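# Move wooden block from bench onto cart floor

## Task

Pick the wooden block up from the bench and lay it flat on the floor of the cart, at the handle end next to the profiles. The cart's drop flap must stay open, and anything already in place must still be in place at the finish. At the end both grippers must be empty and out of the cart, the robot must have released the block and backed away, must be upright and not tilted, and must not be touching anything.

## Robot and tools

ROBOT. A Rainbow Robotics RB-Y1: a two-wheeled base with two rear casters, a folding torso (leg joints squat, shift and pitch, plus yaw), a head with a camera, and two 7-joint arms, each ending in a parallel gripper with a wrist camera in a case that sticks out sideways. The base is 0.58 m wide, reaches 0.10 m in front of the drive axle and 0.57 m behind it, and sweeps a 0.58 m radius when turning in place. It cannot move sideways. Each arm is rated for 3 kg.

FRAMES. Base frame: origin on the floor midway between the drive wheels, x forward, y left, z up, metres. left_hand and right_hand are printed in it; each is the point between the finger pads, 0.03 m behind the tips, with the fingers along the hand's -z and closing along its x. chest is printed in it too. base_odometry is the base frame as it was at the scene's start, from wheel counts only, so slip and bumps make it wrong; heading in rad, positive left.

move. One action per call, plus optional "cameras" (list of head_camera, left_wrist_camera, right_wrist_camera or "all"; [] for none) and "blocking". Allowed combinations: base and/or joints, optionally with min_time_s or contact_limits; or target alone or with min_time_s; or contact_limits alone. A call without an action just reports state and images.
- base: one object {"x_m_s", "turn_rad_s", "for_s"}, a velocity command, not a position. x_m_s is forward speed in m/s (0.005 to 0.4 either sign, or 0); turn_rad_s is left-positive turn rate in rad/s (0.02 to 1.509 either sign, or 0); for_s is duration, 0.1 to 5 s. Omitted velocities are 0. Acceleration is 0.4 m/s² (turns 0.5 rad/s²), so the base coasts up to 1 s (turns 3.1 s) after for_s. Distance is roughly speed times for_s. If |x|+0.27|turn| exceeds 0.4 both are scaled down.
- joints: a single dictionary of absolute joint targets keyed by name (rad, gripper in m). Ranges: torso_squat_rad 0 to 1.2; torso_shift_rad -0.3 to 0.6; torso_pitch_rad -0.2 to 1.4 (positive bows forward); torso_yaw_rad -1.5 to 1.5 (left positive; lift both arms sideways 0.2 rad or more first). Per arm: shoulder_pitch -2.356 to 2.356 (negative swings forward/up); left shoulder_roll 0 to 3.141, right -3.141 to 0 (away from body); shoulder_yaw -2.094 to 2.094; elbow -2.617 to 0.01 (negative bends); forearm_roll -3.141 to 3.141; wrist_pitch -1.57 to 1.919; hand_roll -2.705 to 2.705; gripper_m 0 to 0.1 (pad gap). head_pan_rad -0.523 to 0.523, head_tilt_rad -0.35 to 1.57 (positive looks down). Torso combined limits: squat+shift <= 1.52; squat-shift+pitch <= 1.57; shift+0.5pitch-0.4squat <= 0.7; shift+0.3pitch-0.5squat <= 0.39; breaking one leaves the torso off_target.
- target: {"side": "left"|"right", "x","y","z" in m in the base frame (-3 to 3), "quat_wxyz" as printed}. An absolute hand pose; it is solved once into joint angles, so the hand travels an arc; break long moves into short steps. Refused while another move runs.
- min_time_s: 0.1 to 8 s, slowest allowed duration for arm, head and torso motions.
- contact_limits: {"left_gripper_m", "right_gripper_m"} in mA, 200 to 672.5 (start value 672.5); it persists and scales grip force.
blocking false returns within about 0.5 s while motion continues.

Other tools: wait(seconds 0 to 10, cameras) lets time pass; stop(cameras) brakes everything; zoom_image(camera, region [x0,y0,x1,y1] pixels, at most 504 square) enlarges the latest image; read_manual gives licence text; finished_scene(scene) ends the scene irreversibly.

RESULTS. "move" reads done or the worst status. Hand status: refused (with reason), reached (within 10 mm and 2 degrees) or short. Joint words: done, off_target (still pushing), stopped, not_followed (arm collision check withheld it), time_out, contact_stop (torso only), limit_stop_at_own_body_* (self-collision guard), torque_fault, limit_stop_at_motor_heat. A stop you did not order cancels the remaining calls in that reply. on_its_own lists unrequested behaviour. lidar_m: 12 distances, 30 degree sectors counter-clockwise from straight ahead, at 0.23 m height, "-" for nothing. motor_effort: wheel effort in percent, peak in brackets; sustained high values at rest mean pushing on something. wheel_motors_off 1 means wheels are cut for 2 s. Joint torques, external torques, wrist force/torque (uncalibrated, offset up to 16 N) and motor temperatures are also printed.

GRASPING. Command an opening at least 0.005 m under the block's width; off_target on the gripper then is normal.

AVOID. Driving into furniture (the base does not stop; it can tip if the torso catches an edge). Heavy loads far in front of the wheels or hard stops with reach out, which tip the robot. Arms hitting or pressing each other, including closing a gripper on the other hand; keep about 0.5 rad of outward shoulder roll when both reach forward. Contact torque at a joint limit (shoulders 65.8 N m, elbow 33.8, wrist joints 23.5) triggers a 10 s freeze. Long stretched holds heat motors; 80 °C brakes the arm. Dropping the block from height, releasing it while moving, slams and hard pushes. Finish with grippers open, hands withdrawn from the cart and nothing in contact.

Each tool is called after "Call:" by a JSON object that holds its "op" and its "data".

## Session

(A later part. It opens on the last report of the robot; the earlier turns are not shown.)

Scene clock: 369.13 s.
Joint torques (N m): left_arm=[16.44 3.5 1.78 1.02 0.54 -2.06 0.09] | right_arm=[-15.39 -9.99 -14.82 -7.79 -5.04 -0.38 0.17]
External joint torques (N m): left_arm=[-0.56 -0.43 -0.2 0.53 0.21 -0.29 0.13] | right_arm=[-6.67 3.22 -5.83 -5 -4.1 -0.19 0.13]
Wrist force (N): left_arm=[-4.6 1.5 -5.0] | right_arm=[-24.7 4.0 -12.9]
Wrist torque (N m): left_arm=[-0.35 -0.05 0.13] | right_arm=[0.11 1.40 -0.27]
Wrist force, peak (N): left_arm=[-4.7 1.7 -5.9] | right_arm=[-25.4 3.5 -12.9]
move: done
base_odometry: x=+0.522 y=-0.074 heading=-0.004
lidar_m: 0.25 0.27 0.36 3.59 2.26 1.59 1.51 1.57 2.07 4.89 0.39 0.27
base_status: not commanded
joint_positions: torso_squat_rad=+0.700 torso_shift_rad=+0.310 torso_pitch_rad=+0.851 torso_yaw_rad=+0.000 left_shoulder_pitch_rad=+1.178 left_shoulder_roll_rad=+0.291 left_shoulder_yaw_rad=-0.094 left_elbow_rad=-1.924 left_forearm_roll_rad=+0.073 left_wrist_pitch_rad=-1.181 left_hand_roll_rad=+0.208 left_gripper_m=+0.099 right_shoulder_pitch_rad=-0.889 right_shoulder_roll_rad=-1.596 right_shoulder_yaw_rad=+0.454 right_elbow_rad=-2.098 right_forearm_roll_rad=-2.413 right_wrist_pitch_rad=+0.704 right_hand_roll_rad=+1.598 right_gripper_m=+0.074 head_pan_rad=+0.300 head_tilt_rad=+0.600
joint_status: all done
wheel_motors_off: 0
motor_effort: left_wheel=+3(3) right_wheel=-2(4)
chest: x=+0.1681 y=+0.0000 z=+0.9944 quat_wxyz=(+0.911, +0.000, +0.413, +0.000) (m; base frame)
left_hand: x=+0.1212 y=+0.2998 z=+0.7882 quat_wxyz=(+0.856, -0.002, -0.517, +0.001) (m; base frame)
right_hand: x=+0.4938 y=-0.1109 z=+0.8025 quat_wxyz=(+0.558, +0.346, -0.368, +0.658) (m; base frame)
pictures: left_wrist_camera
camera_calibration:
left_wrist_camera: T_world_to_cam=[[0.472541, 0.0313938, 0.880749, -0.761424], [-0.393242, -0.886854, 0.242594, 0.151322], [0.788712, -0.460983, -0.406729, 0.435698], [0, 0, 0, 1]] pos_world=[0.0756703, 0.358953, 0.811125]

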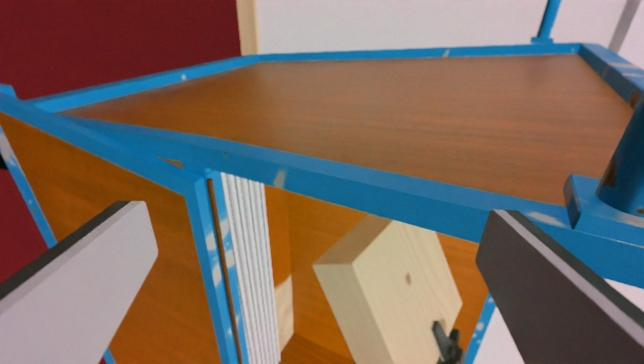

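Call:
{"op": "move", "data": {"joints": {"torso_squat_rad":0.3,"torso_shift_rad":0.25}, "min_time_s": 2}}

Call:
{"op": "move", "data": {"base": {"x_m_s":-0.25,"for_s":2}, "joints": {"head_pan_rad":0,"head_tilt_rad":0.1}}}

Call:
{"op": "move", "data": {"base": {"turn_rad_s":0.4,"for_s":1.0}, "joints": {"left_shoulder_pitch_rad":0.8,"left_elbow_rad":-1.6,"left_wrist_pitch_rad":0}}}

Call:
{"op": "move", "data": {"base": {"x_m_s":-0.25,"for_s":2.2}}}

Call:
{"op": "move", "data": {"base": {"turn_rad_s":-0.4,"for_s":1.0}, "cameras": ["all"]}}

Scene clock: 378.57 s.
Joint torques (N m): left_arm=[16.03 3.34 2.18 0.96 0.43 -2.09 0.06] | right_arm=[-15.34 -10.39 -14.67 -7.69 -5.11 -0.64 0.07]
External joint torques (N m): left_arm=[-0.96 -0.59 0.19 0.46 0.09 -0.31 0.1] | right_arm=[-6.62 2.82 -5.69 -4.9 -4.17 -0.45 0.03]
Wrist force (N): left_arm=[-4.6 1.4 -4.7] | right_arm=[-24.3 3.4 -13.0]
Wrist torque (N m): left_arm=[-0.28 -0.11 0.11] | right_arm=[0.15 1.47 -0.24]
Wrist force, peak (N): left_arm=[-5.7 1.7 -5.3] | right_arm=[-25.7 3.6 -13.4]
move: done
base_odometry: x=+0.522 y=-0.074 heading=-0.004
lidar_m: 0.24 0.26 0.36 3.57 2.25 1.59 1.51 1.58 2.07 4.87 0.39 0.27
base_status: not commanded
joint_positions: torso_squat_rad=+0.300 torso_shift_rad=+0.250 torso_pitch_rad=+0.851 torso_yaw_rad=+0.000 left_shoulder_pitch_rad=+1.179 left_shoulder_roll_rad=+0.291 left_shoulder_yaw_rad=-0.094 left_elbow_rad=-1.924 left_forearm_roll_rad=+0.073 left_wrist_pitch_rad=-1.181 left_hand_roll_rad=+0.208 left_gripper_m=+0.099 right_shoulder_pitch_rad=-0.889 right_shoulder_roll_rad=-1.596 right_shoulder_yaw_rad=+0.454 right_elbow_rad=-2.098 right_forearm_roll_rad=-2.413 right_wrist_pitch_rad=+0.704 right_hand_roll_rad=+1.598 right_gripper_m=+0.074 head_pan_rad=+0.300 head_tilt_rad=+0.600
joint_status: all done
wheel_motors_off: 0
motor_effort: left_wheel=+5(6) right_wheel=-4(6)
chest: x=+0.1703 y=+0.0000 z=+1.1324 quat_wxyz=(+0.911, +0.000, +0.413, +0.000) (m; base frame)
left_hand: x=+0.1233 y=+0.2998 z=+0.9262 quat_wxyz=(+0.856, -0.002, -0.517, +0.001) (m; base frame)
right_hand: x=+0.4959 y=-0.1109 z=+0.9405 quat_wxyz=(+0.558, +0.347, -0.368, +0.658) (m; base frame)
pictures: none

Scene clock: 381.63 s.
Joint torques (N m): left_arm=[15.98 3.4 1.97 0.66 0.51 -1.97 0.13] | right_arm=[-15.83 -10.48 -14.8 -7.43 -5.11 -0.79 0.08]
External joint torques (N m): left_arm=[-1.01 -0.53 -0.01 0.16 0.17 -0.19 0.17] | right_arm=[-7.11 2.73 -5.81 -4.64 -4.16 -0.6 0.04]
Wrist force (N): left_arm=[-4.8 1.3 -4.5] | right_arm=[-24.8 3.9 -13.1]
Wrist torque (N m): left_arm=[-0.28 -0.15 0.10] | right_arm=[0.13 1.37 -0.26]
Wrist force, peak (N): left_arm=[-4.9 1.8 -5.4] | right_arm=[-25.2 5.3 -13.4]
move: done
base_odometry: x=+0.022 y=-0.072 heading=-0.005
lidar_m: 0.75 0.77 1.63 4.71 1.51 1.07 1.01 1.05 1.39 3.43 1.14 0.80
base_status: done (sent for 2 of 2 s)
joint_positions: torso_squat_rad=+0.300 torso_shift_rad=+0.250 torso_pitch_rad=+0.851 torso_yaw_rad=+0.000 left_shoulder_pitch_rad=+1.179 left_shoulder_roll_rad=+0.291 left_shoulder_yaw_rad=-0.094 left_elbow_rad=-1.924 left_forearm_roll_rad=+0.073 left_wrist_pitch_rad=-1.181 left_hand_roll_rad=+0.208 left_gripper_m=+0.099 right_shoulder_pitch_rad=-0.889 right_shoulder_roll_rad=-1.596 right_shoulder_yaw_rad=+0.454 right_elbow_rad=-2.099 right_forearm_roll_rad=-2.413 right_wrist_pitch_rad=+0.704 right_hand_roll_rad=+1.598 right_gripper_m=+0.074 head_pan_rad=+0.000 head_tilt_rad=+0.100
joint_status: all done
wheel_motors_off: 0
motor_effort: left_wheel=-9(21) right_wheel=+10(29)
chest: x=+0.1703 y=+0.0000 z=+1.1324 quat_wxyz=(+0.911, +0.000, +0.413, +0.000) (m; base frame)
left_hand: x=+0.1233 y=+0.2998 z=+0.9262 quat_wxyz=(+0.856, -0.002, -0.517, +0.001) (m; base frame)
right_hand: x=+0.4958 y=-0.1108 z=+0.9405 quat_wxyz=(+0.558, +0.347, -0.368, +0.658) (m; base frame)
pictures: none

Scene clock: 383.80 s.
Joint torques (N m): left_arm=[18.53 3.81 2.44 2.04 0 -0.5 0.38] | right_arm=[-15.77 -10.46 -14.79 -7.36 -5.04 -0.71 0.04]
External joint torques (N m): left_arm=[-1.21 -0.71 0.57 0.15 -0.01 -0.52 0.38] | right_arm=[-7.05 2.75 -5.8 -4.58 -4.1 -0.52 0]
Wrist force (N): left_arm=[1.1 0.7 -7.7] | right_arm=[-24.7 3.6 -13.4]
Wrist torque (N m): left_arm=[-0.30 0.17 0.04] | right_arm=[0.12 1.48 -0.23]
Wrist force, peak (N): left_arm=[0.5 0.0 -9.1] | right_arm=[-26.0 3.5 -12.2]
move: done
base_odometry: x=+0.022 y=-0.072 heading=+0.394
lidar_m: 0.76 1.62 3.78 1.74 1.11 1.00 1.02 1.27 2.50 2.68 0.83 0.75
base_status: done (sent for 1 of 1 s)
joint_positions: torso_squat_rad=+0.300 torso_shift_rad=+0.250 torso_pitch_rad=+0.851 torso_yaw_rad=+0.000 left_shoulder_pitch_rad=+0.800 left_shoulder_roll_rad=+0.291 left_shoulder_yaw_rad=-0.094 left_elbow_rad=-1.600 left_forearm_roll_rad=+0.073 left_wrist_pitch_rad=+0.000 left_hand_roll_rad=+0.208 left_gripper_m=+0.099 right_shoulder_pitch_rad=-0.889 right_shoulder_roll_rad=-1.596 right_shoulder_yaw_rad=+0.454 right_elbow_rad=-2.099 right_forearm_roll_rad=-2.413 right_wrist_pitch_rad=+0.704 right_hand_roll_rad=+1.598 right_gripper_m=+0.074 head_pan_rad=+0.000 head_tilt_rad=+0.100
joint_status: all done
wheel_motors_off: 0
motor_effort: left_wheel=-7(33) right_wheel=+15(37)
chest: x=+0.1703 y=+0.0001 z=+1.1324 quat_wxyz=(+0.911, +0.000, +0.413, +0.000) (m; base frame)
left_hand: x=-0.0902 y=+0.3542 z=+0.7020 quat_wxyz=(+0.996, +0.076, +0.016, +0.043) (m; base frame)
right_hand: x=+0.4959 y=-0.1108 z=+0.9405 quat_wxyz=(+0.558, +0.346, -0.368, +0.658) (m; base frame)
pictures: none

Scene clock: 387.00 s.
Joint torques (N m): left_arm=[18.17 3.47 2.66 1.88 0.01 -0.3 0.19] | right_arm=[-15.47 -10.84 -14.82 -7.5 -5.19 -0.65 -0.05]
External joint torques (N m): left_arm=[-1.57 -1.04 0.79 -0.01 -0.01 -0.32 0.19] | right_arm=[-6.75 2.37 -5.83 -4.71 -4.24 -0.45 -0.09]
Wrist force (N): left_arm=[1.1 0.4 -6.8] | right_arm=[-23.5 3.8 -13.7]
Wrist torque (N m): left_arm=[-0.24 0.20 0.06] | right_arm=[0.00 1.50 -0.04]
Wrist force, peak (N): left_arm=[-5.7 0.2 -9.0] | right_arm=[-33.3 7.0 -34.5]
move: done
base_odometry: x=-0.422 y=-0.257 heading=+0.389
lidar_m: 1.19 2.03 4.87 1.00 0.64 0.57 0.57 0.73 1.42 3.45 1.32 1.19
base_status: done (sent for 2.2 of 2.2 s)
joint_positions: torso_squat_rad=+0.300 torso_shift_rad=+0.250 torso_pitch_rad=+0.851 torso_yaw_rad=+0.000 left_shoulder_pitch_rad=+0.800 left_shoulder_roll_rad=+0.291 left_shoulder_yaw_rad=-0.094 left_elbow_rad=-1.600 left_forearm_roll_rad=+0.073 left_wrist_pitch_rad=+0.000 left_hand_roll_rad=+0.208 left_gripper_m=+0.099 right_shoulder_pitch_rad=-0.889 right_shoulder_roll_rad=-1.596 right_shoulder_yaw_rad=+0.454 right_elbow_rad=-2.099 right_forearm_roll_rad=-2.413 right_wrist_pitch_rad=+0.704 right_hand_roll_rad=+1.598 right_gripper_m=+0.074 head_pan_rad=+0.000 head_tilt_rad=+0.100
joint_status: not commanded
wheel_motors_off: 0
on_its_own: the wheels pushed hard for 0.7 s: something may have held the robot back, and base_odometry may count slip
motor_effort: left_wheel=-43(100) right_wheel=-41(100)
chest: x=+0.1704 y=+0.0001 z=+1.1324 quat_wxyz=(+0.911, +0.000, +0.413, +0.000) (m; base frame)
left_hand: x=-0.0903 y=+0.3541 z=+0.7020 quat_wxyz=(+0.996, +0.076, +0.016, +0.043) (m; base frame)
right_hand: x=+0.4959 y=-0.1108 z=+0.9405 quat_wxyz=(+0.558, +0.347, -0.368, +0.658) (m; base frame)
pictures: none

Scene clock: 389.30 s.
Joint torques (N m): left_arm=[17.78 3.44 2.67 1.72 0.11 -0.19 0.21] | right_arm=[-15.47 -10.9 -14.56 -7.31 -5.21 -0.67 0.07]
External joint torques (N m): left_arm=[-1.96 -1.07 0.8 -0.18 0.09 -0.21 0.21] | right_arm=[-6.75 2.3 -5.58 -4.52 -4.26 -0.48 0.03]
Wrist force (N): left_arm=[0.5 0.1 -7.5] | right_arm=[-24.3 3.1 -13.3]
Wrist torque (N m): left_arm=[-0.18 0.13 0.06] | right_arm=[0.00 1.42 -0.04]
Wrist force, peak (N): left_arm=[0.6 0.5 -8.6] | right_arm=[-25.5 2.5 -14.4]
move: done
base_odometry: x=-0.403 y=-0.252 heading=+0.063
lidar_m: 1.17 1.23 2.02 2.05 0.81 0.60 0.60 0.64 0.89 2.74 2.69 1.21
base_status: done (sent for 1 of 1 s)
joint_positions: torso_squat_rad=+0.300 torso_shift_rad=+0.250 torso_pitch_rad=+0.851 torso_yaw_rad=+0.000 left_shoulder_pitch_rad=+0.800 left_shoulder_roll_rad=+0.291 left_shoulder_yaw_rad=-0.094 left_elbow_rad=-1.600 left_forearm_roll_rad=+0.073 left_wrist_pitch_rad=+0.000 left_hand_roll_rad=+0.208 left_gripper_m=+0.099 right_shoulder_pitch_rad=-0.889 right_shoulder_roll_rad=-1.596 right_shoulder_yaw_rad=+0.454 right_elbow_rad=-2.099 right_forearm_roll_rad=-2.413 right_wrist_pitch_rad=+0.704 right_hand_roll_rad=+1.598 right_gripper_m=+0.074 head_pan_rad=+0.000 head_tilt_rad=+0.100
joint_status: not commanded
wheel_motors_off: 0
on_its_own: the wheels pushed hard for 1.8 s: something may have held the robot back, and base_odometry may count slip
motor_effort: left_wheel=-2(63) right_wheel=-43(100)
chest: x=+0.1704 y=+0.0001 z=+1.1324 quat_wxyz=(+0.911, +0.000, +0.413, +0.000) (m; base frame)
left_hand: x=-0.0903 y=+0.3541 z=+0.7021 quat_wxyz=(+0.996, +0.076, +0.016, +0.043) (m; base frame)
right_hand: x=+0.4959 y=-0.1107 z=+0.9405 quat_wxyz=(+0.558, +0.347, -0.368, +0.658) (m; base frame)
pictures: head_camera, left_wrist_camera, right_wrist_camera
camera_calibration:
head_camera: T_world_to_cam=[[-0.0090899, -0.9995, -0.030291, 0.0399543], [-0.779395, 0.0260595, -0.62599, 1.09404], [0.626467, 0.0179185, -0.779242, 0.707387], [0, 0, 0, 1]] pos_world=[0.409896, -0.00125108, 1.23729]
left_wrist_camera: T_world_to_cam=[[0.992826, 0.115881, -0.0294479, 0.0687613], [0.119215, -0.940602, 0.317892, 0.149688], [0.00913896, -0.319122, -0.94767, 0.851613], [0, 0, 0, 1]] pos_world=[-0.0938959, 0.404598, 0.761488]
right_wrist_camera: T_world_to_cam=[[0.165594, -0.452279, -0.876369, 0.690776], [-0.823836, -0.551915, 0.129166, 0.253059], [-0.5421, 0.700595, -0.463998, 0.854997], [0, 0, 0, 1]] pos_world=[0.557584, -0.146916, 0.969405]

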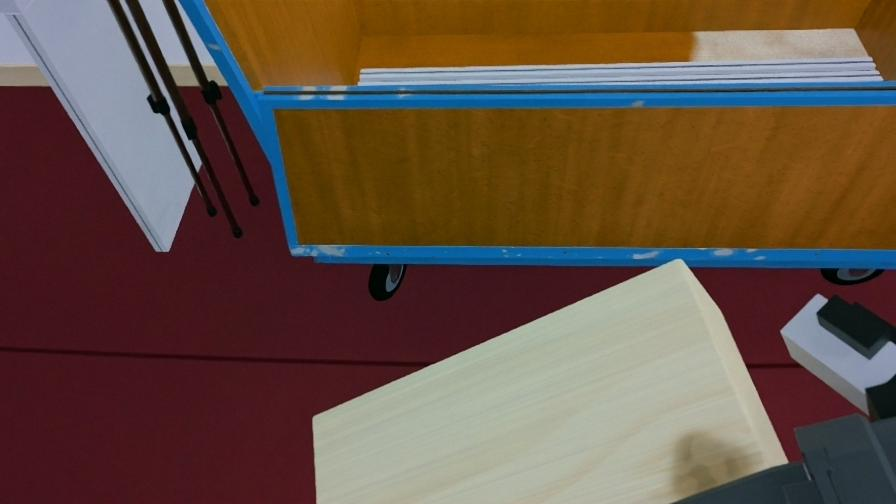

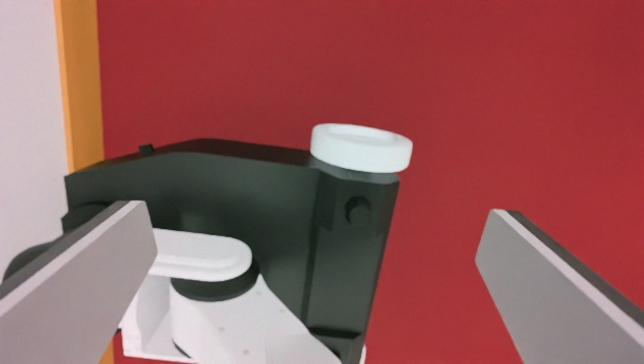

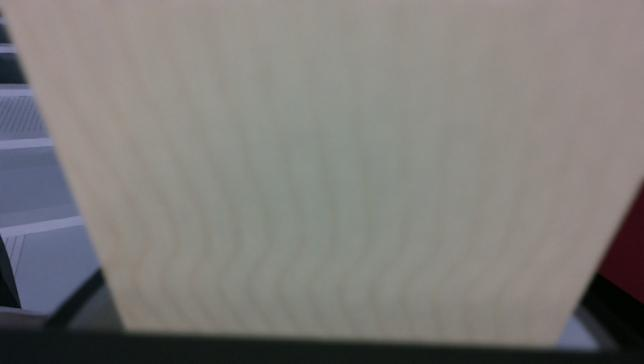

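Call:
{"op": "move", "data": {"base": {"x_m_s":0.2,"for_s":0.75}}}

Call:
{"op": "move", "data": {"base": {"turn_rad_s":-0.1,"for_s":0.4}, "cameras": ["head_camera"]}}

Scene clock: 393.83 s.
Joint torques (N m): left_arm=[17.92 3.5 2.76 2.03 0.04 -0.26 0.23] | right_arm=[-15.68 -11.16 -14.62 -7.44 -5.19 -0.58 -0.01]
External joint torques (N m): left_arm=[-1.82 -1.02 0.9 0.13 0.02 -0.27 0.22] | right_arm=[-6.96 2.05 -5.64 -4.65 -4.25 -0.39 -0.06]
Wrist force (N): left_arm=[1.5 1.0 -7.2] | right_arm=[-24.2 3.9 -13.7]
Wrist torque (N m): left_arm=[-0.32 0.23 0.02] | right_arm=[-0.02 1.45 -0.04]
Wrist force, peak (N): left_arm=[0.5 0.5 -8.8] | right_arm=[-25.5 2.2 -14.0]
move: done
base_odometry: x=-0.249 y=-0.242 heading=+0.064
lidar_m: 1.01 1.07 1.92 2.57 1.02 0.77 0.74 0.82 1.12 3.43 2.47 1.05
base_status: done (sent for 0.77 of 0.77 s)
joint_positions: torso_squat_rad=+0.300 torso_shift_rad=+0.250 torso_pitch_rad=+0.851 torso_yaw_rad=+0.000 left_shoulder_pitch_rad=+0.800 left_shoulder_roll_rad=+0.291 left_shoulder_yaw_rad=-0.094 left_elbow_rad=-1.600 left_forearm_roll_rad=+0.073 left_wrist_pitch_rad=+0.000 left_hand_roll_rad=+0.208 left_gripper_m=+0.099 right_shoulder_pitch_rad=-0.889 right_shoulder_roll_rad=-1.596 right_shoulder_yaw_rad=+0.454 right_elbow_rad=-2.099 right_forearm_roll_rad=-2.413 right_wrist_pitch_rad=+0.704 right_hand_roll_rad=+1.598 right_gripper_m=+0.074 head_pan_rad=+0.000 head_tilt_rad=+0.100
joint_status: not commanded
wheel_motors_off: 0
motor_effort: left_wheel=+3(41) right_wheel=-3(25)
chest: x=+0.1704 y=+0.0001 z=+1.1324 quat_wxyz=(+0.911, +0.000, +0.413, +0.000) (m; base frame)
left_hand: x=-0.0903 y=+0.3541 z=+0.7020 quat_wxyz=(+0.996, +0.076, +0.016, +0.043) (m; base frame)
right_hand: x=+0.4959 y=-0.1108 z=+0.9405 quat_wxyz=(+0.558, +0.347, -0.368, +0.658) (m; base frame)
pictures: none

Scene clock: 394.80 s.
Joint torques (N m): left_arm=[18.3 3.51 3.12 1.89 0 -0.17 0.23] | right_arm=[-15.45 -11.24 -14.65 -7.36 -5.17 -0.47 -0.04]
External joint torques (N m): left_arm=[-1.44 -1 1.25 0 -0.02 -0.18 0.23] | right_arm=[-6.73 1.96 -5.66 -4.57 -4.22 -0.28 -0.08]
Wrist force (N): left_arm=[1.3 0.4 -7.9] | right_arm=[-24.1 3.4 -12.9]
Wrist torque (N m): left_arm=[-0.31 0.21 0.03] | right_arm=[0.02 1.43 -0.02]
Wrist force, peak (N): left_arm=[1.8 -0.2 -8.3] | right_arm=[-25.4 3.1 -13.0]
move: done
base_odometry: x=-0.249 y=-0.242 heading=+0.025
lidar_m: 1.01 1.06 1.91 2.96 1.07 0.77 0.74 0.80 1.09 2.96 2.56 1.06
base_status: done (sent for 0.4 of 0.4 s)
joint_positions: torso_squat_rad=+0.300 torso_shift_rad=+0.250 torso_pitch_rad=+0.851 torso_yaw_rad=+0.000 left_shoulder_pitch_rad=+0.800 left_shoulder_roll_rad=+0.291 left_shoulder_yaw_rad=-0.094 left_elbow_rad=-1.600 left_forearm_roll_rad=+0.073 left_wrist_pitch_rad=+0.000 left_hand_roll_rad=+0.208 left_gripper_m=+0.099 right_shoulder_pitch_rad=-0.889 right_shoulder_roll_rad=-1.596 right_shoulder_yaw_rad=+0.454 right_elbow_rad=-2.099 right_forearm_roll_rad=-2.413 right_wrist_pitch_rad=+0.704 right_hand_roll_rad=+1.598 right_gripper_m=+0.074 head_pan_rad=+0.000 head_tilt_rad=+0.100
joint_status: not commanded
wheel_motors_off: 0
motor_effort: left_wheel=+14(38) right_wheel=-21(36)
chest: x=+0.1704 y=+0.0000 z=+1.1324 quat_wxyz=(+0.911, +0.000, +0.413, +0.000) (m; base frame)
left_hand: x=-0.0903 y=+0.3541 z=+0.7021 quat_wxyz=(+0.996, +0.076, +0.016, +0.043) (m; base frame)
right_hand: x=+0.4959 y=-0.1108 z=+0.9405 quat_wxyz=(+0.558, +0.347, -0.368, +0.658) (m; base frame)
pictures: head_camera
camera_calibration:
head_camera: T_world_to_cam=[[-0.00909344, -0.9995, -0.0302937, 0.0399592], [-0.779395, 0.026064, -0.62599, 1.09404], [0.626467, 0.0179184, -0.779242, 0.707388], [0, 0, 0, 1]] pos_world=[0.409896, -0.00125106, 1.23729]

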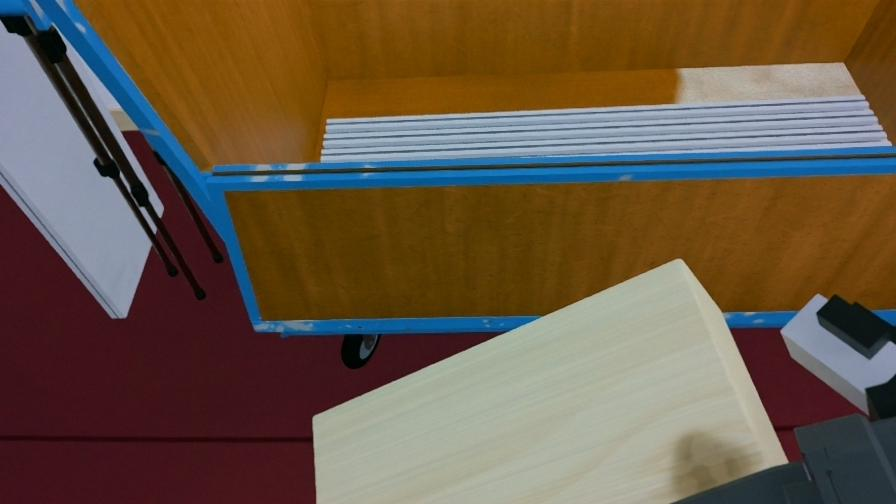

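Call:
{"op": "move", "data": {"target": {"side":"right","x":0.47,"y":0.07,"z":0.87,"quat_wxyz":[0.5736,0.3799,-0.3403,0.6405]}, "min_time_s": 2}}

Call:
{"op": "move", "data": {"joints": {"head_tilt_rad":0.4,"left_shoulder_roll_rad":0.25,"left_elbow_rad":-1.3}, "cameras": ["head_camera"]}}

Scene clock: 398.77 s.
Joint torques (N m): left_arm=[17.98 3.24 2.68 2.04 0.06 -0.2 0.21] | right_arm=[-20.93 1.18 -13.59 -14.24 -3.23 -5.29 -0.28]
External joint torques (N m): left_arm=[-1.76 -1.27 0.81 0.15 0.04 -0.21 0.21] | right_arm=[-7.91 6.75 -5.24 -7.92 -2.78 -4.11 -0.33]
Wrist force (N): left_arm=[0.3 0.1 -7.7] | right_arm=[-25.1 0.8 -13.1]
Wrist torque (N m): left_arm=[-0.21 0.10 0.00] | right_arm=[-0.29 1.40 0.05]
Wrist force, peak (N): left_arm=[1.4 0.1 -8.5] | right_arm=[-26.0 1.6 -13.5]
move: done
base_odometry: x=-0.249 y=-0.242 heading=+0.025
lidar_m: 1.01 1.07 1.91 2.94 1.07 0.77 0.75 0.79 1.08 2.96 2.55 1.08
base_status: not commanded
joint_positions: torso_squat_rad=+0.300 torso_shift_rad=+0.250 torso_pitch_rad=+0.851 torso_yaw_rad=+0.000 left_shoulder_pitch_rad=+0.800 left_shoulder_roll_rad=+0.291 left_shoulder_yaw_rad=-0.094 left_elbow_rad=-1.600 left_forearm_roll_rad=+0.073 left_wrist_pitch_rad=+0.000 left_hand_roll_rad=+0.208 left_gripper_m=+0.099 right_shoulder_pitch_rad=-1.344 right_shoulder_roll_rad=-0.992 right_shoulder_yaw_rad=+0.965 right_elbow_rad=-1.973 right_forearm_roll_rad=-1.573 right_wrist_pitch_rad=+0.567 right_hand_roll_rad=+0.827 right_gripper_m=+0.074 head_pan_rad=+0.000 head_tilt_rad=+0.100
joint_status: all done
wheel_motors_off: 0
motor_effort: left_wheel=+14(15) right_wheel=-18(21)
chest: x=+0.1704 y=+0.0001 z=+1.1324 quat_wxyz=(+0.911, +0.000, +0.413, +0.000) (m; base frame)
left_hand: x=-0.0903 y=+0.3541 z=+0.7020 quat_wxyz=(+0.996, +0.076, +0.016, +0.043) (m; base frame)
right_hand: x=+0.4701 y=+0.0686 z=+0.8682 quat_wxyz=(+0.573, +0.382, -0.340, +0.641) (m; base frame)
right_hand_status: reached (checked arc, planned for 2.0 s): 2 mm and 0.3 deg off.
pictures: none

Scene clock: 399.77 s.
Joint torques (N m): left_arm=[20.39 3.94 2.64 4.3 -0.09 0.31 0.23] | right_arm=[-21.27 1.01 -14.01 -14.79 -3.36 -5.38 -0.17]
External joint torques (N m): left_arm=[-2.22 -1.37 0.83 -0.54 -0.1 -0.27 0.22] | right_arm=[-8.26 6.59 -5.65 -8.46 -2.91 -4.2 -0.21]
Wrist force (N): left_arm=[2.5 -0.2 -7.5] | right_arm=[-24.8 0.8 -13.1]
Wrist torque (N m): left_arm=[-0.19 0.24 0.02] | right_arm=[-0.18 1.45 0.03]
Wrist force, peak (N): left_arm=[2.1 0.3 -8.3] | right_arm=[-26.1 0.7 -14.0]
move: done
base_odometry: x=-0.249 y=-0.242 heading=+0.025
lidar_m: 1.02 1.06 1.91 2.95 1.07 0.77 0.75 0.79 1.10 2.96 2.56 1.07
base_status: not commanded
joint_positions: torso_squat_rad=+0.300 torso_shift_rad=+0.250 torso_pitch_rad=+0.851 torso_yaw_rad=+0.000 left_shoulder_pitch_rad=+0.800 left_shoulder_roll_rad=+0.250 left_shoulder_yaw_rad=-0.094 left_elbow_rad=-1.300 left_forearm_roll_rad=+0.073 left_wrist_pitch_rad=+0.000 left_hand_roll_rad=+0.208 left_gripper_m=+0.099 right_shoulder_pitch_rad=-1.344 right_shoulder_roll_rad=-0.992 right_shoulder_yaw_rad=+0.965 right_elbow_rad=-1.973 right_forearm_roll_rad=-1.573 right_wrist_pitch_rad=+0.567 right_hand_roll_rad=+0.827 right_gripper_m=+0.074 head_pan_rad=+0.000 head_tilt_rad=+0.400
joint_status: all done
wheel_motors_off: 0
motor_effort: left_wheel=+15(17) right_wheel=-19(21)
chest: x=+0.1704 y=+0.0001 z=+1.1324 quat_wxyz=(+0.911, +0.000, +0.413, +0.000) (m; base frame)
left_hand: x=-0.2302 y=+0.3588 z=+0.7377 quat_wxyz=(+0.979, +0.107, +0.158, +0.073) (m; base frame)
right_hand: x=+0.4701 y=+0.0686 z=+0.8682 quat_wxyz=(+0.573, +0.382, -0.340, +0.641) (m; base frame)
pictures: head_camera
camera_calibration:
head_camera: T_world_to_cam=[[-0.017614, -0.999506, -0.0260327, 0.037506], [-0.92954, 0.0259608, -0.367806, 0.822257], [0.3683, 0.0177199, -0.929538, 0.981493], [0, 0, 0, 1]] pos_world=[0.403498, -0.00125087, 1.21574]

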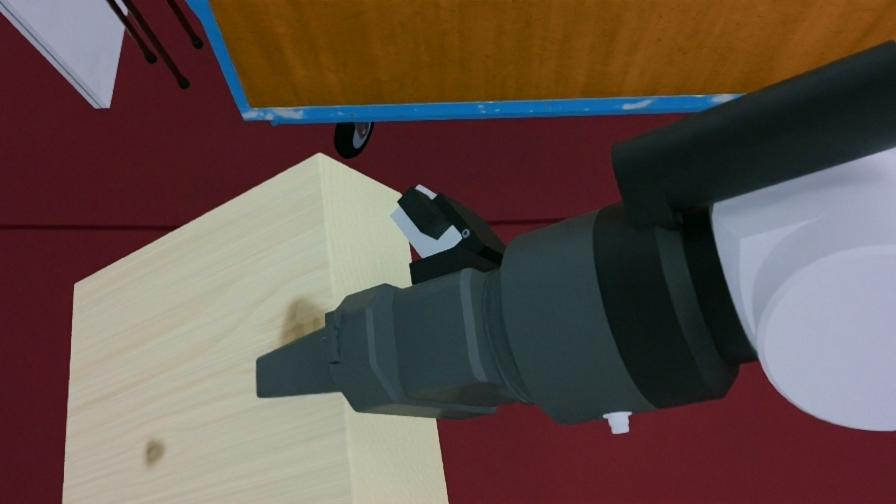

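Call:
{"op": "move", "data": {"base": {"x_m_s":0.2,"for_s":3.65}, "cameras": ["head_camera"]}}

Scene clock: 405.53 s.
Joint torques (N m): left_arm=[20.81 3.78 2.73 4.76 0.02 0.16 0.18] | right_arm=[-20.46 0.3 -14.29 -14.75 -3.25 -5.22 -0.17]
External joint torques (N m): left_arm=[-1.8 -1.53 0.93 -0.07 0.01 -0.42 0.16] | right_arm=[-7.45 5.88 -5.93 -8.42 -2.8 -4.04 -0.21]
Wrist force (N): left_arm=[2.3 0.1 -6.9] | right_arm=[-25.3 0.6 -13.1]
Wrist torque (N m): left_arm=[-0.23 0.19 0.00] | right_arm=[-0.20 1.36 0.05]
Wrist force, peak (N): left_arm=[3.2 -0.5 -8.1] | right_arm=[-26.5 -0.2 -13.1]
move: done
base_odometry: x=+0.484 y=-0.224 heading=+0.025
lidar_m: 0.28 0.30 0.41 4.22 2.12 1.54 1.48 1.55 2.12 4.26 0.42 0.29
base_status: done (sent for 3.67 of 3.67 s)
joint_positions: torso_squat_rad=+0.300 torso_shift_rad=+0.250 torso_pitch_rad=+0.851 torso_yaw_rad=+0.000 left_shoulder_pitch_rad=+0.800 left_shoulder_roll_rad=+0.250 left_shoulder_yaw_rad=-0.094 left_elbow_rad=-1.300 left_forearm_roll_rad=+0.073 left_wrist_pitch_rad=+0.000 left_hand_roll_rad=+0.208 left_gripper_m=+0.099 right_shoulder_pitch_rad=-1.345 right_shoulder_roll_rad=-0.991 right_shoulder_yaw_rad=+0.965 right_elbow_rad=-1.973 right_forearm_roll_rad=-1.573 right_wrist_pitch_rad=+0.567 right_hand_roll_rad=+0.827 right_gripper_m=+0.074 head_pan_rad=+0.000 head_tilt_rad=+0.400
joint_status: not commanded
wheel_motors_off: 0
motor_effort: left_wheel=+2(35) right_wheel=-3(28)
chest: x=+0.1704 y=+0.0001 z=+1.1324 quat_wxyz=(+0.911, +0.000, +0.413, +0.000) (m; base frame)
left_hand: x=-0.2301 y=+0.3587 z=+0.7376 quat_wxyz=(+0.979, +0.107, +0.158, +0.073) (m; base frame)
right_hand: x=+0.4701 y=+0.0686 z=+0.8682 quat_wxyz=(+0.573, +0.382, -0.340, +0.641) (m; base frame)
pictures: head_camera
camera_calibration:
head_camera: T_world_to_cam=[[-0.017613, -0.999506, -0.026031, 0.0376036], [-0.929575, 0.0259576, -0.367719, 0.822163], [0.368213, 0.0177212, -0.929573, 0.981568], [0, 0, 0, 1]] pos_world=[0.403498, -0.00115089, 1.21574]

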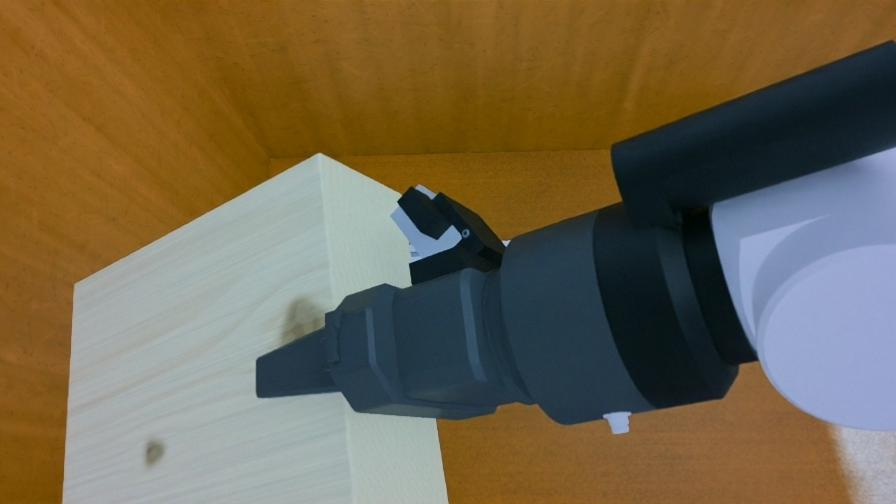

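Call:
{"op": "move", "data": {"joints": {"head_tilt_rad":0.75}, "cameras": ["head_camera"]}}

Scene clock: 406.97 s.
Joint torques (N m): left_arm=[20.8 3.93 2.82 4.75 0.02 0.33 0.16] | right_arm=[-20.41 0.63 -14.47 -14.88 -3.39 -5.24 -0.15]
External joint torques (N m): left_arm=[-1.81 -1.38 1.01 -0.08 0.01 -0.25 0.14] | right_arm=[-7.4 6.21 -6.11 -8.55 -2.94 -4.06 -0.19]
Wrist force (N): left_arm=[2.6 -0.1 -7.0] | right_arm=[-24.8 0.7 -13.3]
Wrist torque (N m): left_arm=[-0.22 0.24 0.05] | right_arm=[-0.21 1.47 0.00]
Wrist force, peak (N): left_arm=[3.3 0.2 -8.1] | right_arm=[-25.1 0.8 -13.7]
move: done
base_odometry: x=+0.484 y=-0.224 heading=+0.025
lidar_m: 0.27 0.30 0.42 4.23 2.10 1.54 1.48 1.56 2.14 4.27 0.42 0.28
base_status: not commanded
joint_positions: torso_squat_rad=+0.300 torso_shift_rad=+0.250 torso_pitch_rad=+0.851 torso_yaw_rad=+0.000 left_shoulder_pitch_rad=+0.800 left_shoulder_roll_rad=+0.250 left_shoulder_yaw_rad=-0.094 left_elbow_rad=-1.300 left_forearm_roll_rad=+0.073 left_wrist_pitch_rad=+0.000 left_hand_roll_rad=+0.208 left_gripper_m=+0.099 right_shoulder_pitch_rad=-1.345 right_shoulder_roll_rad=-0.991 right_shoulder_yaw_rad=+0.965 right_elbow_rad=-1.973 right_forearm_roll_rad=-1.573 right_wrist_pitch_rad=+0.567 right_hand_roll_rad=+0.827 right_gripper_m=+0.074 head_pan_rad=+0.000 head_tilt_rad=+0.750
joint_status: all done
wheel_motors_off: 0
motor_effort: left_wheel=+2(3) right_wheel=-1(4)
chest: x=+0.1704 y=+0.0001 z=+1.1324 quat_wxyz=(+0.911, +0.000, +0.413, +0.000) (m; base frame)
left_hand: x=-0.2301 y=+0.3587 z=+0.7376 quat_wxyz=(+0.979, +0.107, +0.158, +0.073) (m; base frame)
right_hand: x=+0.4701 y=+0.0686 z=+0.8682 quat_wxyz=(+0.573, +0.382, -0.340, +0.641) (m; base frame)
pictures: head_camera
camera_calibration:
head_camera: T_world_to_cam=[[-0.025571, -0.999503, -0.0184148, 0.0307721], [-0.999304, 0.0260578, -0.0267009, 0.419995], [0.0271674, 0.0177193, -0.999474, 1.18308], [0, 0, 0, 1]] pos_world=[0.388348, -0.00115058, 1.19424]

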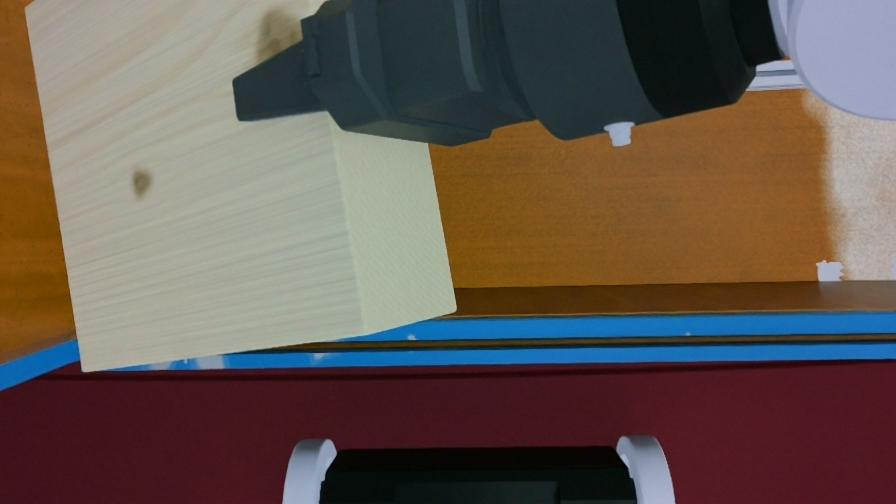

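Call:
{"op": "move", "data": {"target": {"side":"right","x":0.483,"y":0.09,"z":0.83,"quat_wxyz":[0.62,0.3533,-0.3677,0.5957]}, "min_time_s": 1.5, "cameras": ["head_camera"]}}

Scene clock: 416.87 s.
Joint torques (N m): left_arm=[21.01 3.86 2.77 4.86 0.07 0.18 0.17] | right_arm=[-19.33 3.33 -13.51 -16.05 -1.77 -6.5 -0.27]
External joint torques (N m): left_arm=[-1.6 -1.44 0.96 0.03 0.06 -0.4 0.15] | right_arm=[-6.59 7.63 -5.77 -8.95 -1.58 -5.1 -0.31]
Wrist force (N): left_arm=[2.5 -0.7 -7.5] | right_arm=[-24.9 0.3 -13.3]
Wrist torque (N m): left_arm=[-0.13 0.23 0.05] | right_arm=[-0.19 1.43 0.03]
Wrist force, peak (N): left_arm=[3.3 -0.1 -8.4] | right_arm=[-25.6 0.8 -13.8]
move: done
base_odometry: x=+0.484 y=-0.224 heading=+0.025
lidar_m: 0.27 0.30 0.41 4.24 2.11 1.54 1.48 1.56 2.13 4.28 0.42 0.30
base_status: not commanded
joint_positions: torso_squat_rad=+0.300 torso_shift_rad=+0.250 torso_pitch_rad=+0.851 torso_yaw_rad=+0.000 left_shoulder_pitch_rad=+0.800 left_shoulder_roll_rad=+0.250 left_shoulder_yaw_rad=-0.094 left_elbow_rad=-1.300 left_forearm_roll_rad=+0.073 left_wrist_pitch_rad=+0.000 left_hand_roll_rad=+0.208 left_gripper_m=+0.099 right_shoulder_pitch_rad=-1.294 right_shoulder_roll_rad=-0.885 right_shoulder_yaw_rad=+1.016 right_elbow_rad=-1.879 right_forearm_roll_rad=-1.309 right_wrist_pitch_rad=+0.436 right_hand_roll_rad=+0.637 right_gripper_m=+0.074 head_pan_rad=+0.000 head_tilt_rad=+0.750
joint_status: all done
wheel_motors_off: 0
motor_effort: left_wheel=+2(3) right_wheel=-3(4)
chest: x=+0.1704 y=+0.0001 z=+1.1324 quat_wxyz=(+0.911, +0.000, +0.413, +0.000) (m; base frame)
left_hand: x=-0.2301 y=+0.3587 z=+0.7376 quat_wxyz=(+0.979, +0.107, +0.158, +0.073) (m; base frame)
right_hand: x=+0.4828 y=+0.0882 z=+0.8286 quat_wxyz=(+0.618, +0.358, -0.367, +0.597) (m; base frame)
right_hand_status: reached (checked arc, planned for 1.5 s): 2 mm and 0.6 deg off.
pictures: head_camera
camera_calibration:
head_camera: T_world_to_cam=[[-0.025571, -0.999503, -0.0184148, 0.0307721], [-0.999304, 0.0260578, -0.0267009, 0.419995], [0.0271674, 0.0177193, -0.999474, 1.18308], [0, 0, 0, 1]] pos_world=[0.388348, -0.00115058, 1.19424]

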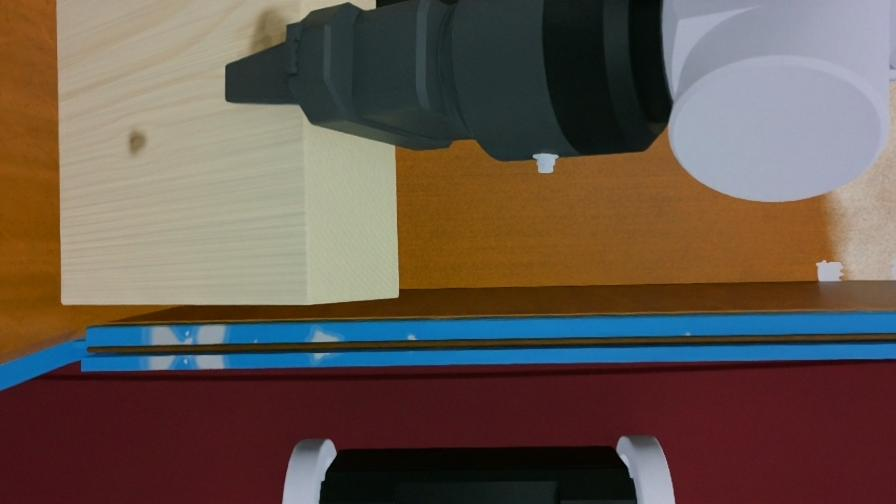

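Call:
{"op": "move", "data": {"joints": {"torso_squat_rad":0.65,"torso_shift_rad":0.34}, "min_time_s": 2.5}}

Call:
{"op": "move", "data": {"joints": {"torso_squat_rad":0.95,"torso_shift_rad":0.43}, "min_time_s": 2.5, "cameras": ["head_camera"]}}

Scene clock: 421.90 s.
Joint torques (N m): left_arm=[20.85 3.96 2.7 4.7 0.1 0.28 0.23] | right_arm=[-19.3 3.33 -13.15 -16.36 -1.87 -6.5 -0.36]
External joint torques (N m): left_arm=[-1.75 -1.35 0.89 -0.13 0.09 -0.3 0.21] | right_arm=[-6.56 7.63 -5.41 -9.27 -1.68 -5.11 -0.4]
Wrist force (N): left_arm=[2.6 0.0 -7.3] | right_arm=[-25.0 0.7 -13.1]
Wrist torque (N m): left_arm=[-0.18 0.31 0.01] | right_arm=[-0.18 1.39 0.04]
Wrist force, peak (N): left_arm=[3.3 0.8 -8.5] | right_arm=[-25.6 0.7 -13.7]
move: done
base_odometry: x=+0.484 y=-0.224 heading=+0.025
lidar_m: 0.27 0.30 0.40 4.24 2.09 1.54 1.47 1.56 2.15 4.27 0.43 0.29
base_status: not commanded
joint_positions: torso_squat_rad=+0.650 torso_shift_rad=+0.340 torso_pitch_rad=+0.851 torso_yaw_rad=+0.000 left_shoulder_pitch_rad=+0.800 left_shoulder_roll_rad=+0.250 left_shoulder_yaw_rad=-0.094 left_elbow_rad=-1.300 left_forearm_roll_rad=+0.073 left_wrist_pitch_rad=+0.000 left_hand_roll_rad=+0.208 left_gripper_m=+0.099 right_shoulder_pitch_rad=-1.294 right_shoulder_roll_rad=-0.885 right_shoulder_yaw_rad=+1.016 right_elbow_rad=-1.879 right_forearm_roll_rad=-1.309 right_wrist_pitch_rad=+0.436 right_hand_roll_rad=+0.637 right_gripper_m=+0.074 head_pan_rad=+0.000 head_tilt_rad=+0.750
joint_status: all done
wheel_motors_off: 0
motor_effort: left_wheel=+2(4) right_wheel=-1(4)
chest: x=+0.1907 y=+0.0001 z=+1.0099 quat_wxyz=(+0.911, +0.000, +0.413, +0.000) (m; base frame)
left_hand: x=-0.2098 y=+0.3587 z=+0.6150 quat_wxyz=(+0.979, +0.107, +0.158, +0.073) (m; base frame)
right_hand: x=+0.5032 y=+0.0881 z=+0.7061 quat_wxyz=(+0.618, +0.358, -0.367, +0.597) (m; base frame)
pictures: none

Scene clock: 424.67 s.
Joint torques (N m): left_arm=[20.35 3.87 2.88 4.83 -0.04 0.25 0.18] | right_arm=[-19.14 3.32 -13.26 -16.18 -1.82 -6.45 -0.29]
External joint torques (N m): left_arm=[-2.25 -1.43 1.07 0 -0.05 -0.32 0.16] | right_arm=[-6.4 7.62 -5.52 -9.08 -1.63 -5.05 -0.34]
Wrist force (N): left_arm=[2.7 0.5 -7.4] | right_arm=[-25.2 1.1 -13.0]
Wrist torque (N m): left_arm=[-0.26 0.28 -0.02] | right_arm=[-0.23 1.34 0.04]
Wrist force, peak (N): left_arm=[2.4 0.0 -8.4] | right_arm=[-25.5 1.2 -13.3]
move: done
base_odometry: x=+0.484 y=-0.224 heading=+0.025
lidar_m: 0.28 0.30 0.41 4.23 2.10 1.54 1.48 1.56 2.11 4.27 0.42 0.29
base_status: not commanded
joint_positions: torso_squat_rad=+0.950 torso_shift_rad=+0.430 torso_pitch_rad=+0.851 torso_yaw_rad=+0.000 left_shoulder_pitch_rad=+0.800 left_shoulder_roll_rad=+0.250 left_shoulder_yaw_rad=-0.094 left_elbow_rad=-1.300 left_forearm_roll_rad=+0.073 left_wrist_pitch_rad=+0.000 left_hand_roll_rad=+0.208 left_gripper_m=+0.099 right_shoulder_pitch_rad=-1.294 right_shoulder_roll_rad=-0.885 right_shoulder_yaw_rad=+1.016 right_elbow_rad=-1.878 right_forearm_roll_rad=-1.309 right_wrist_pitch_rad=+0.436 right_hand_roll_rad=+0.637 right_gripper_m=+0.074 head_pan_rad=+0.000 head_tilt_rad=+0.750
joint_status: all done
wheel_motors_off: 0
motor_effort: left_wheel=+3(3) right_wheel=-1(5)
chest: x=+0.1745 y=+0.0001 z=+0.8546 quat_wxyz=(+0.911, +0.000, +0.413, +0.000) (m; base frame)
left_hand: x=-0.2259 y=+0.3587 z=+0.4597 quat_wxyz=(+0.979, +0.107, +0.157, +0.073) (m; base frame)
right_hand: x=+0.4870 y=+0.0881 z=+0.5508 quat_wxyz=(+0.618, +0.358, -0.367, +0.597) (m; base frame)
pictures: head_camera
camera_calibration:
head_camera: T_world_to_cam=[[-0.0255707, -0.999503, -0.0184199, 0.0256703], [-0.999298, 0.0260612, -0.0269007, 0.416961], [0.0273674, 0.0177191, -0.999468, 0.905328], [0, 0, 0, 1]] pos_world=[0.392548, -0.00125057, 0.916536]

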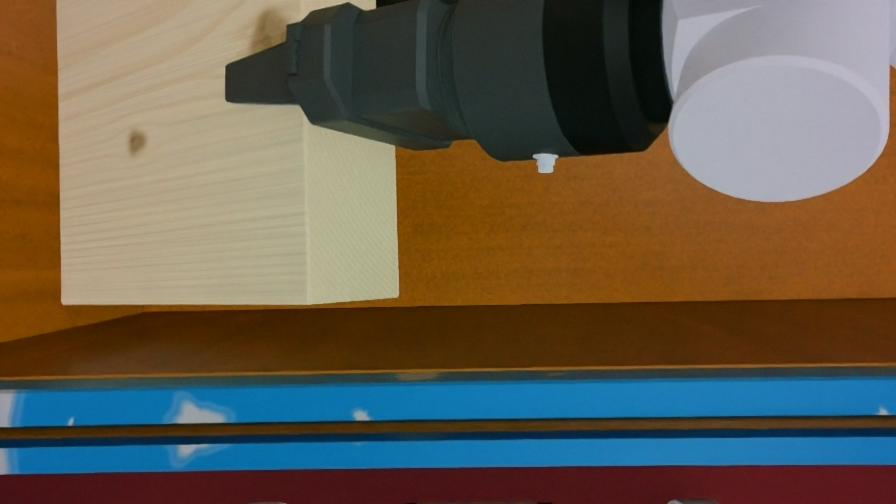

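Call:
{"op": "move", "data": {"target": {"side":"right","x":0.5,"y":0.1,"z":0.54,"quat_wxyz":[0.62,0.3533,-0.3677,0.5957]}, "min_time_s": 1}}

Call:
{"op": "move", "data": {"joints": {"torso_squat_rad":1.05,"torso_shift_rad":0.44}, "min_time_s": 2, "cameras": ["head_camera"]}}

Scene clock: 428.93 s.
Joint torques (N m): left_arm=[20.86 4.15 2.97 4.8 0.03 0.28 0.34] | right_arm=[-23.02 3.5 -13.12 -16.12 -2.48 -6.12 0.14]
External joint torques (N m): left_arm=[-1.74 -1.15 1.16 -0.03 0.01 -0.29 0.32] | right_arm=[-9.57 7.3 -5.35 -9.06 -2.26 -4.77 0.1]
Wrist force (N): left_arm=[2.4 -0.5 -7.6] | right_arm=[-24.8 0.4 -13.8]
Wrist torque (N m): left_arm=[-0.14 0.26 0.00] | right_arm=[-0.09 1.39 -0.16]
Wrist force, peak (N): left_arm=[3.2 0.1 -8.2] | right_arm=[-26.0 0.1 -13.0]
move: done
base_odometry: x=+0.484 y=-0.224 heading=+0.025
lidar_m: 0.28 0.29 0.41 4.23 2.11 1.55 1.48 1.55 2.13 4.27 0.42 0.30
base_status: not commanded
joint_positions: torso_squat_rad=+0.950 torso_shift_rad=+0.430 torso_pitch_rad=+0.851 torso_yaw_rad=+0.000 left_shoulder_pitch_rad=+0.800 left_shoulder_roll_rad=+0.250 left_shoulder_yaw_rad=-0.094 left_elbow_rad=-1.300 left_forearm_roll_rad=+0.073 left_wrist_pitch_rad=+0.000 left_hand_roll_rad=+0.208 left_gripper_m=+0.099 right_shoulder_pitch_rad=-1.322 right_shoulder_roll_rad=-0.830 right_shoulder_yaw_rad=+1.027 right_elbow_rad=-1.785 right_forearm_roll_rad=-1.338 right_wrist_pitch_rad=+0.435 right_hand_roll_rad=+0.681 right_gripper_m=+0.074 head_pan_rad=+0.000 head_tilt_rad=+0.750
joint_status: all done
wheel_motors_off: 0
motor_effort: left_wheel=+3(3) right_wheel=-2(4)
chest: x=+0.1745 y=+0.0001 z=+0.8546 quat_wxyz=(+0.911, +0.000, +0.413, +0.000) (m; base frame)
left_hand: x=-0.2259 y=+0.3587 z=+0.4597 quat_wxyz=(+0.979, +0.107, +0.157, +0.073) (m; base frame)
right_hand: x=+0.4997 y=+0.0983 z=+0.5376 quat_wxyz=(+0.622, +0.352, -0.366, +0.596) (m; base frame)
right_hand_status: reached (checked arc, planned for 1.0 s): 3 mm and 0.4 deg off.
pictures: none

Scene clock: 431.23 s.
Joint torques (N m): left_arm=[20.83 4.17 2.74 4.65 0.13 0.15 0.17] | right_arm=[-19.32 4.66 -13.35 -16.28 -2.45 -6.11 0.07]
External joint torques (N m): left_arm=[-1.77 -1.13 0.94 -0.18 0.12 -0.43 0.15] | right_arm=[-5.84 8.47 -5.57 -9.22 -2.23 -4.76 0.03]
Wrist force (N): left_arm=[3.2 0.4 -7.1] | right_arm=[-24.6 0.4 -13.4]
Wrist torque (N m): left_arm=[-0.32 0.36 0.00] | right_arm=[-0.14 1.42 -0.12]
Wrist force, peak (N): left_arm=[3.0 0.1 -8.2] | right_arm=[-25.3 0.9 -13.6]
move: done
base_odometry: x=+0.484 y=-0.224 heading=+0.025
lidar_m: 0.28 0.29 0.40 4.25 2.12 1.53 1.48 1.56 2.13 4.25 0.43 0.30
base_status: not commanded
joint_positions: torso_squat_rad=+1.050 torso_shift_rad=+0.440 torso_pitch_rad=+0.850 torso_yaw_rad=+0.000 left_shoulder_pitch_rad=+0.800 left_shoulder_roll_rad=+0.250 left_shoulder_yaw_rad=-0.094 left_elbow_rad=-1.300 left_forearm_roll_rad=+0.073 left_wrist_pitch_rad=+0.000 left_hand_roll_rad=+0.208 left_gripper_m=+0.099 right_shoulder_pitch_rad=-1.323 right_shoulder_roll_rad=-0.830 right_shoulder_yaw_rad=+1.027 right_elbow_rad=-1.785 right_forearm_roll_rad=-1.338 right_wrist_pitch_rad=+0.435 right_hand_roll_rad=+0.681 right_gripper_m=+0.074 head_pan_rad=+0.000 head_tilt_rad=+0.750
joint_status: all done
wheel_motors_off: 0
motor_effort: left_wheel=+2(3) right_wheel=-1(4)
chest: x=+0.1530 y=+0.0002 z=+0.7998 quat_wxyz=(+0.911, +0.000, +0.413, +0.000) (m; base frame)
left_hand: x=-0.2473 y=+0.3587 z=+0.4046 quat_wxyz=(+0.979, +0.107, +0.157, +0.073) (m; base frame)
right_hand: x=+0.4786 y=+0.0984 z=+0.4831 quat_wxyz=(+0.622, +0.352, -0.366, +0.596) (m; base frame)
pictures: head_camera
camera_calibration:
head_camera: T_world_to_cam=[[-0.0254659, -0.999509, -0.018229, 0.0240053], [-0.99929, 0.0259584, -0.0273093, 0.394247], [0.0277691, 0.0175206, -0.999461, 0.85099], [0, 0, 0, 1]] pos_world=[0.370947, -0.00115038, 0.861735]

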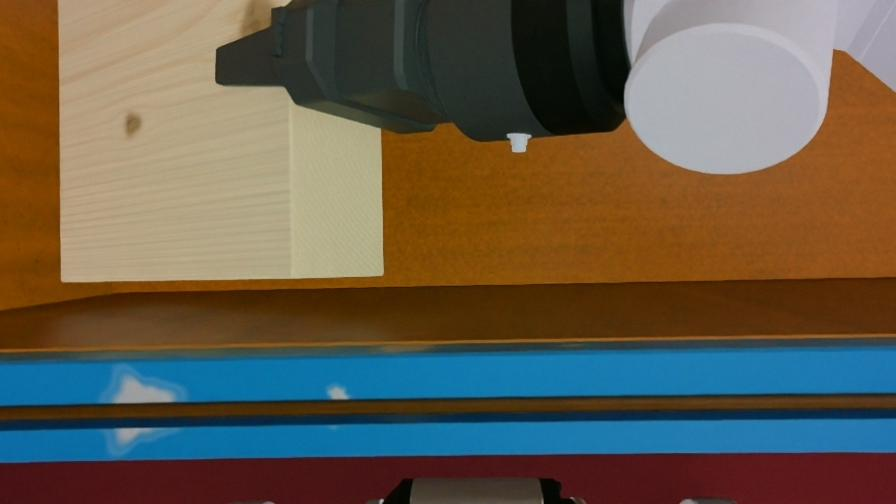

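Call:
{"op": "move", "data": {"target": {"side":"right","x":0.487,"y":0.1,"z":0.455,"quat_wxyz":[0.62,0.3533,-0.3677,0.5957]}, "min_time_s": 1.5, "cameras": ["head_camera"]}}

Scene clock: 433.73 s.
Joint torques (N m): left_arm=[20.78 3.97 2.83 4.76 0.16 0.13 0.24] | right_arm=[-1.59 15.38 -10 -12.52 -2.53 -3.8 -0.39]
External joint torques (N m): left_arm=[-1.81 -1.31 1.03 -0.05 0.15 -0.44 0.22] | right_arm=[12.2 19 -2.45 -5.57 -2.24 -2.68 -0.43]
Wrist force (N): left_arm=[3.2 -0.7 -7.7] | right_arm=[-19.8 2.1 -8.2]
Wrist torque (N m): left_arm=[-0.15 0.30 0.02] | right_arm=[-0.41 0.45 0.35]
Wrist force, peak (N): left_arm=[2.9 -0.7 -8.2] | right_arm=[-25.4 0.6 -13.1]
move: done
base_odometry: x=+0.484 y=-0.224 heading=+0.025
lidar_m: 0.26 0.29 0.39 4.26 2.10 1.54 1.48 1.55 2.12 4.27 0.42 0.29
base_status: not commanded
joint_positions: torso_squat_rad=+1.050 torso_shift_rad=+0.440 torso_pitch_rad=+0.849 torso_yaw_rad=+0.000 left_shoulder_pitch_rad=+0.800 left_shoulder_roll_rad=+0.250 left_shoulder_yaw_rad=-0.094 left_elbow_rad=-1.300 left_forearm_roll_rad=+0.073 left_wrist_pitch_rad=+0.000 left_hand_roll_rad=+0.208 left_gripper_m=+0.099 right_shoulder_pitch_rad=-1.324 right_shoulder_roll_rad=-0.783 right_shoulder_yaw_rad=+1.047 right_elbow_rad=-1.650 right_forearm_roll_rad=-1.491 right_wrist_pitch_rad=+0.401 right_hand_roll_rad=+0.885 right_gripper_m=+0.074 head_pan_rad=+0.000 head_tilt_rad=+0.750
joint_status: all done
wheel_motors_off: 0
motor_effort: left_wheel=+1(3) right_wheel=-21(21)
chest: x=+0.1526 y=+0.0005 z=+0.8001 quat_wxyz=(+0.911, -0.001, +0.412, +0.000) (m; base frame)
left_hand: x=-0.2473 y=+0.3585 z=+0.4042 quat_wxyz=(+0.979, +0.107, +0.157, +0.073) (m; base frame)
right_hand: x=+0.4892 y=+0.0982 z=+0.4554 quat_wxyz=(+0.623, +0.346, -0.368, +0.597) (m; base frame)
right_hand_status: reached (checked arc, planned for 1.5 s): 3 mm and 1.0 deg off.
pictures: head_camera
camera_calibration:
head_camera: T_world_to_cam=[[-0.0251548, -0.999533, -0.0173537, 0.0236369], [-0.999266, 0.025642, -0.0284427, 0.394817], [0.0288744, 0.0166255, -0.999445, 0.851166], [0, 0, 0, 1]] pos_world=[0.370545, -0.000649068, 0.862333]

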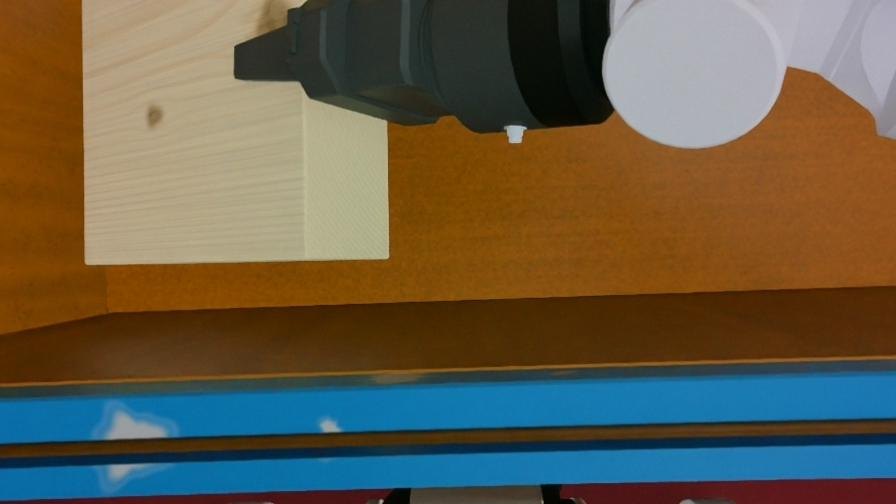

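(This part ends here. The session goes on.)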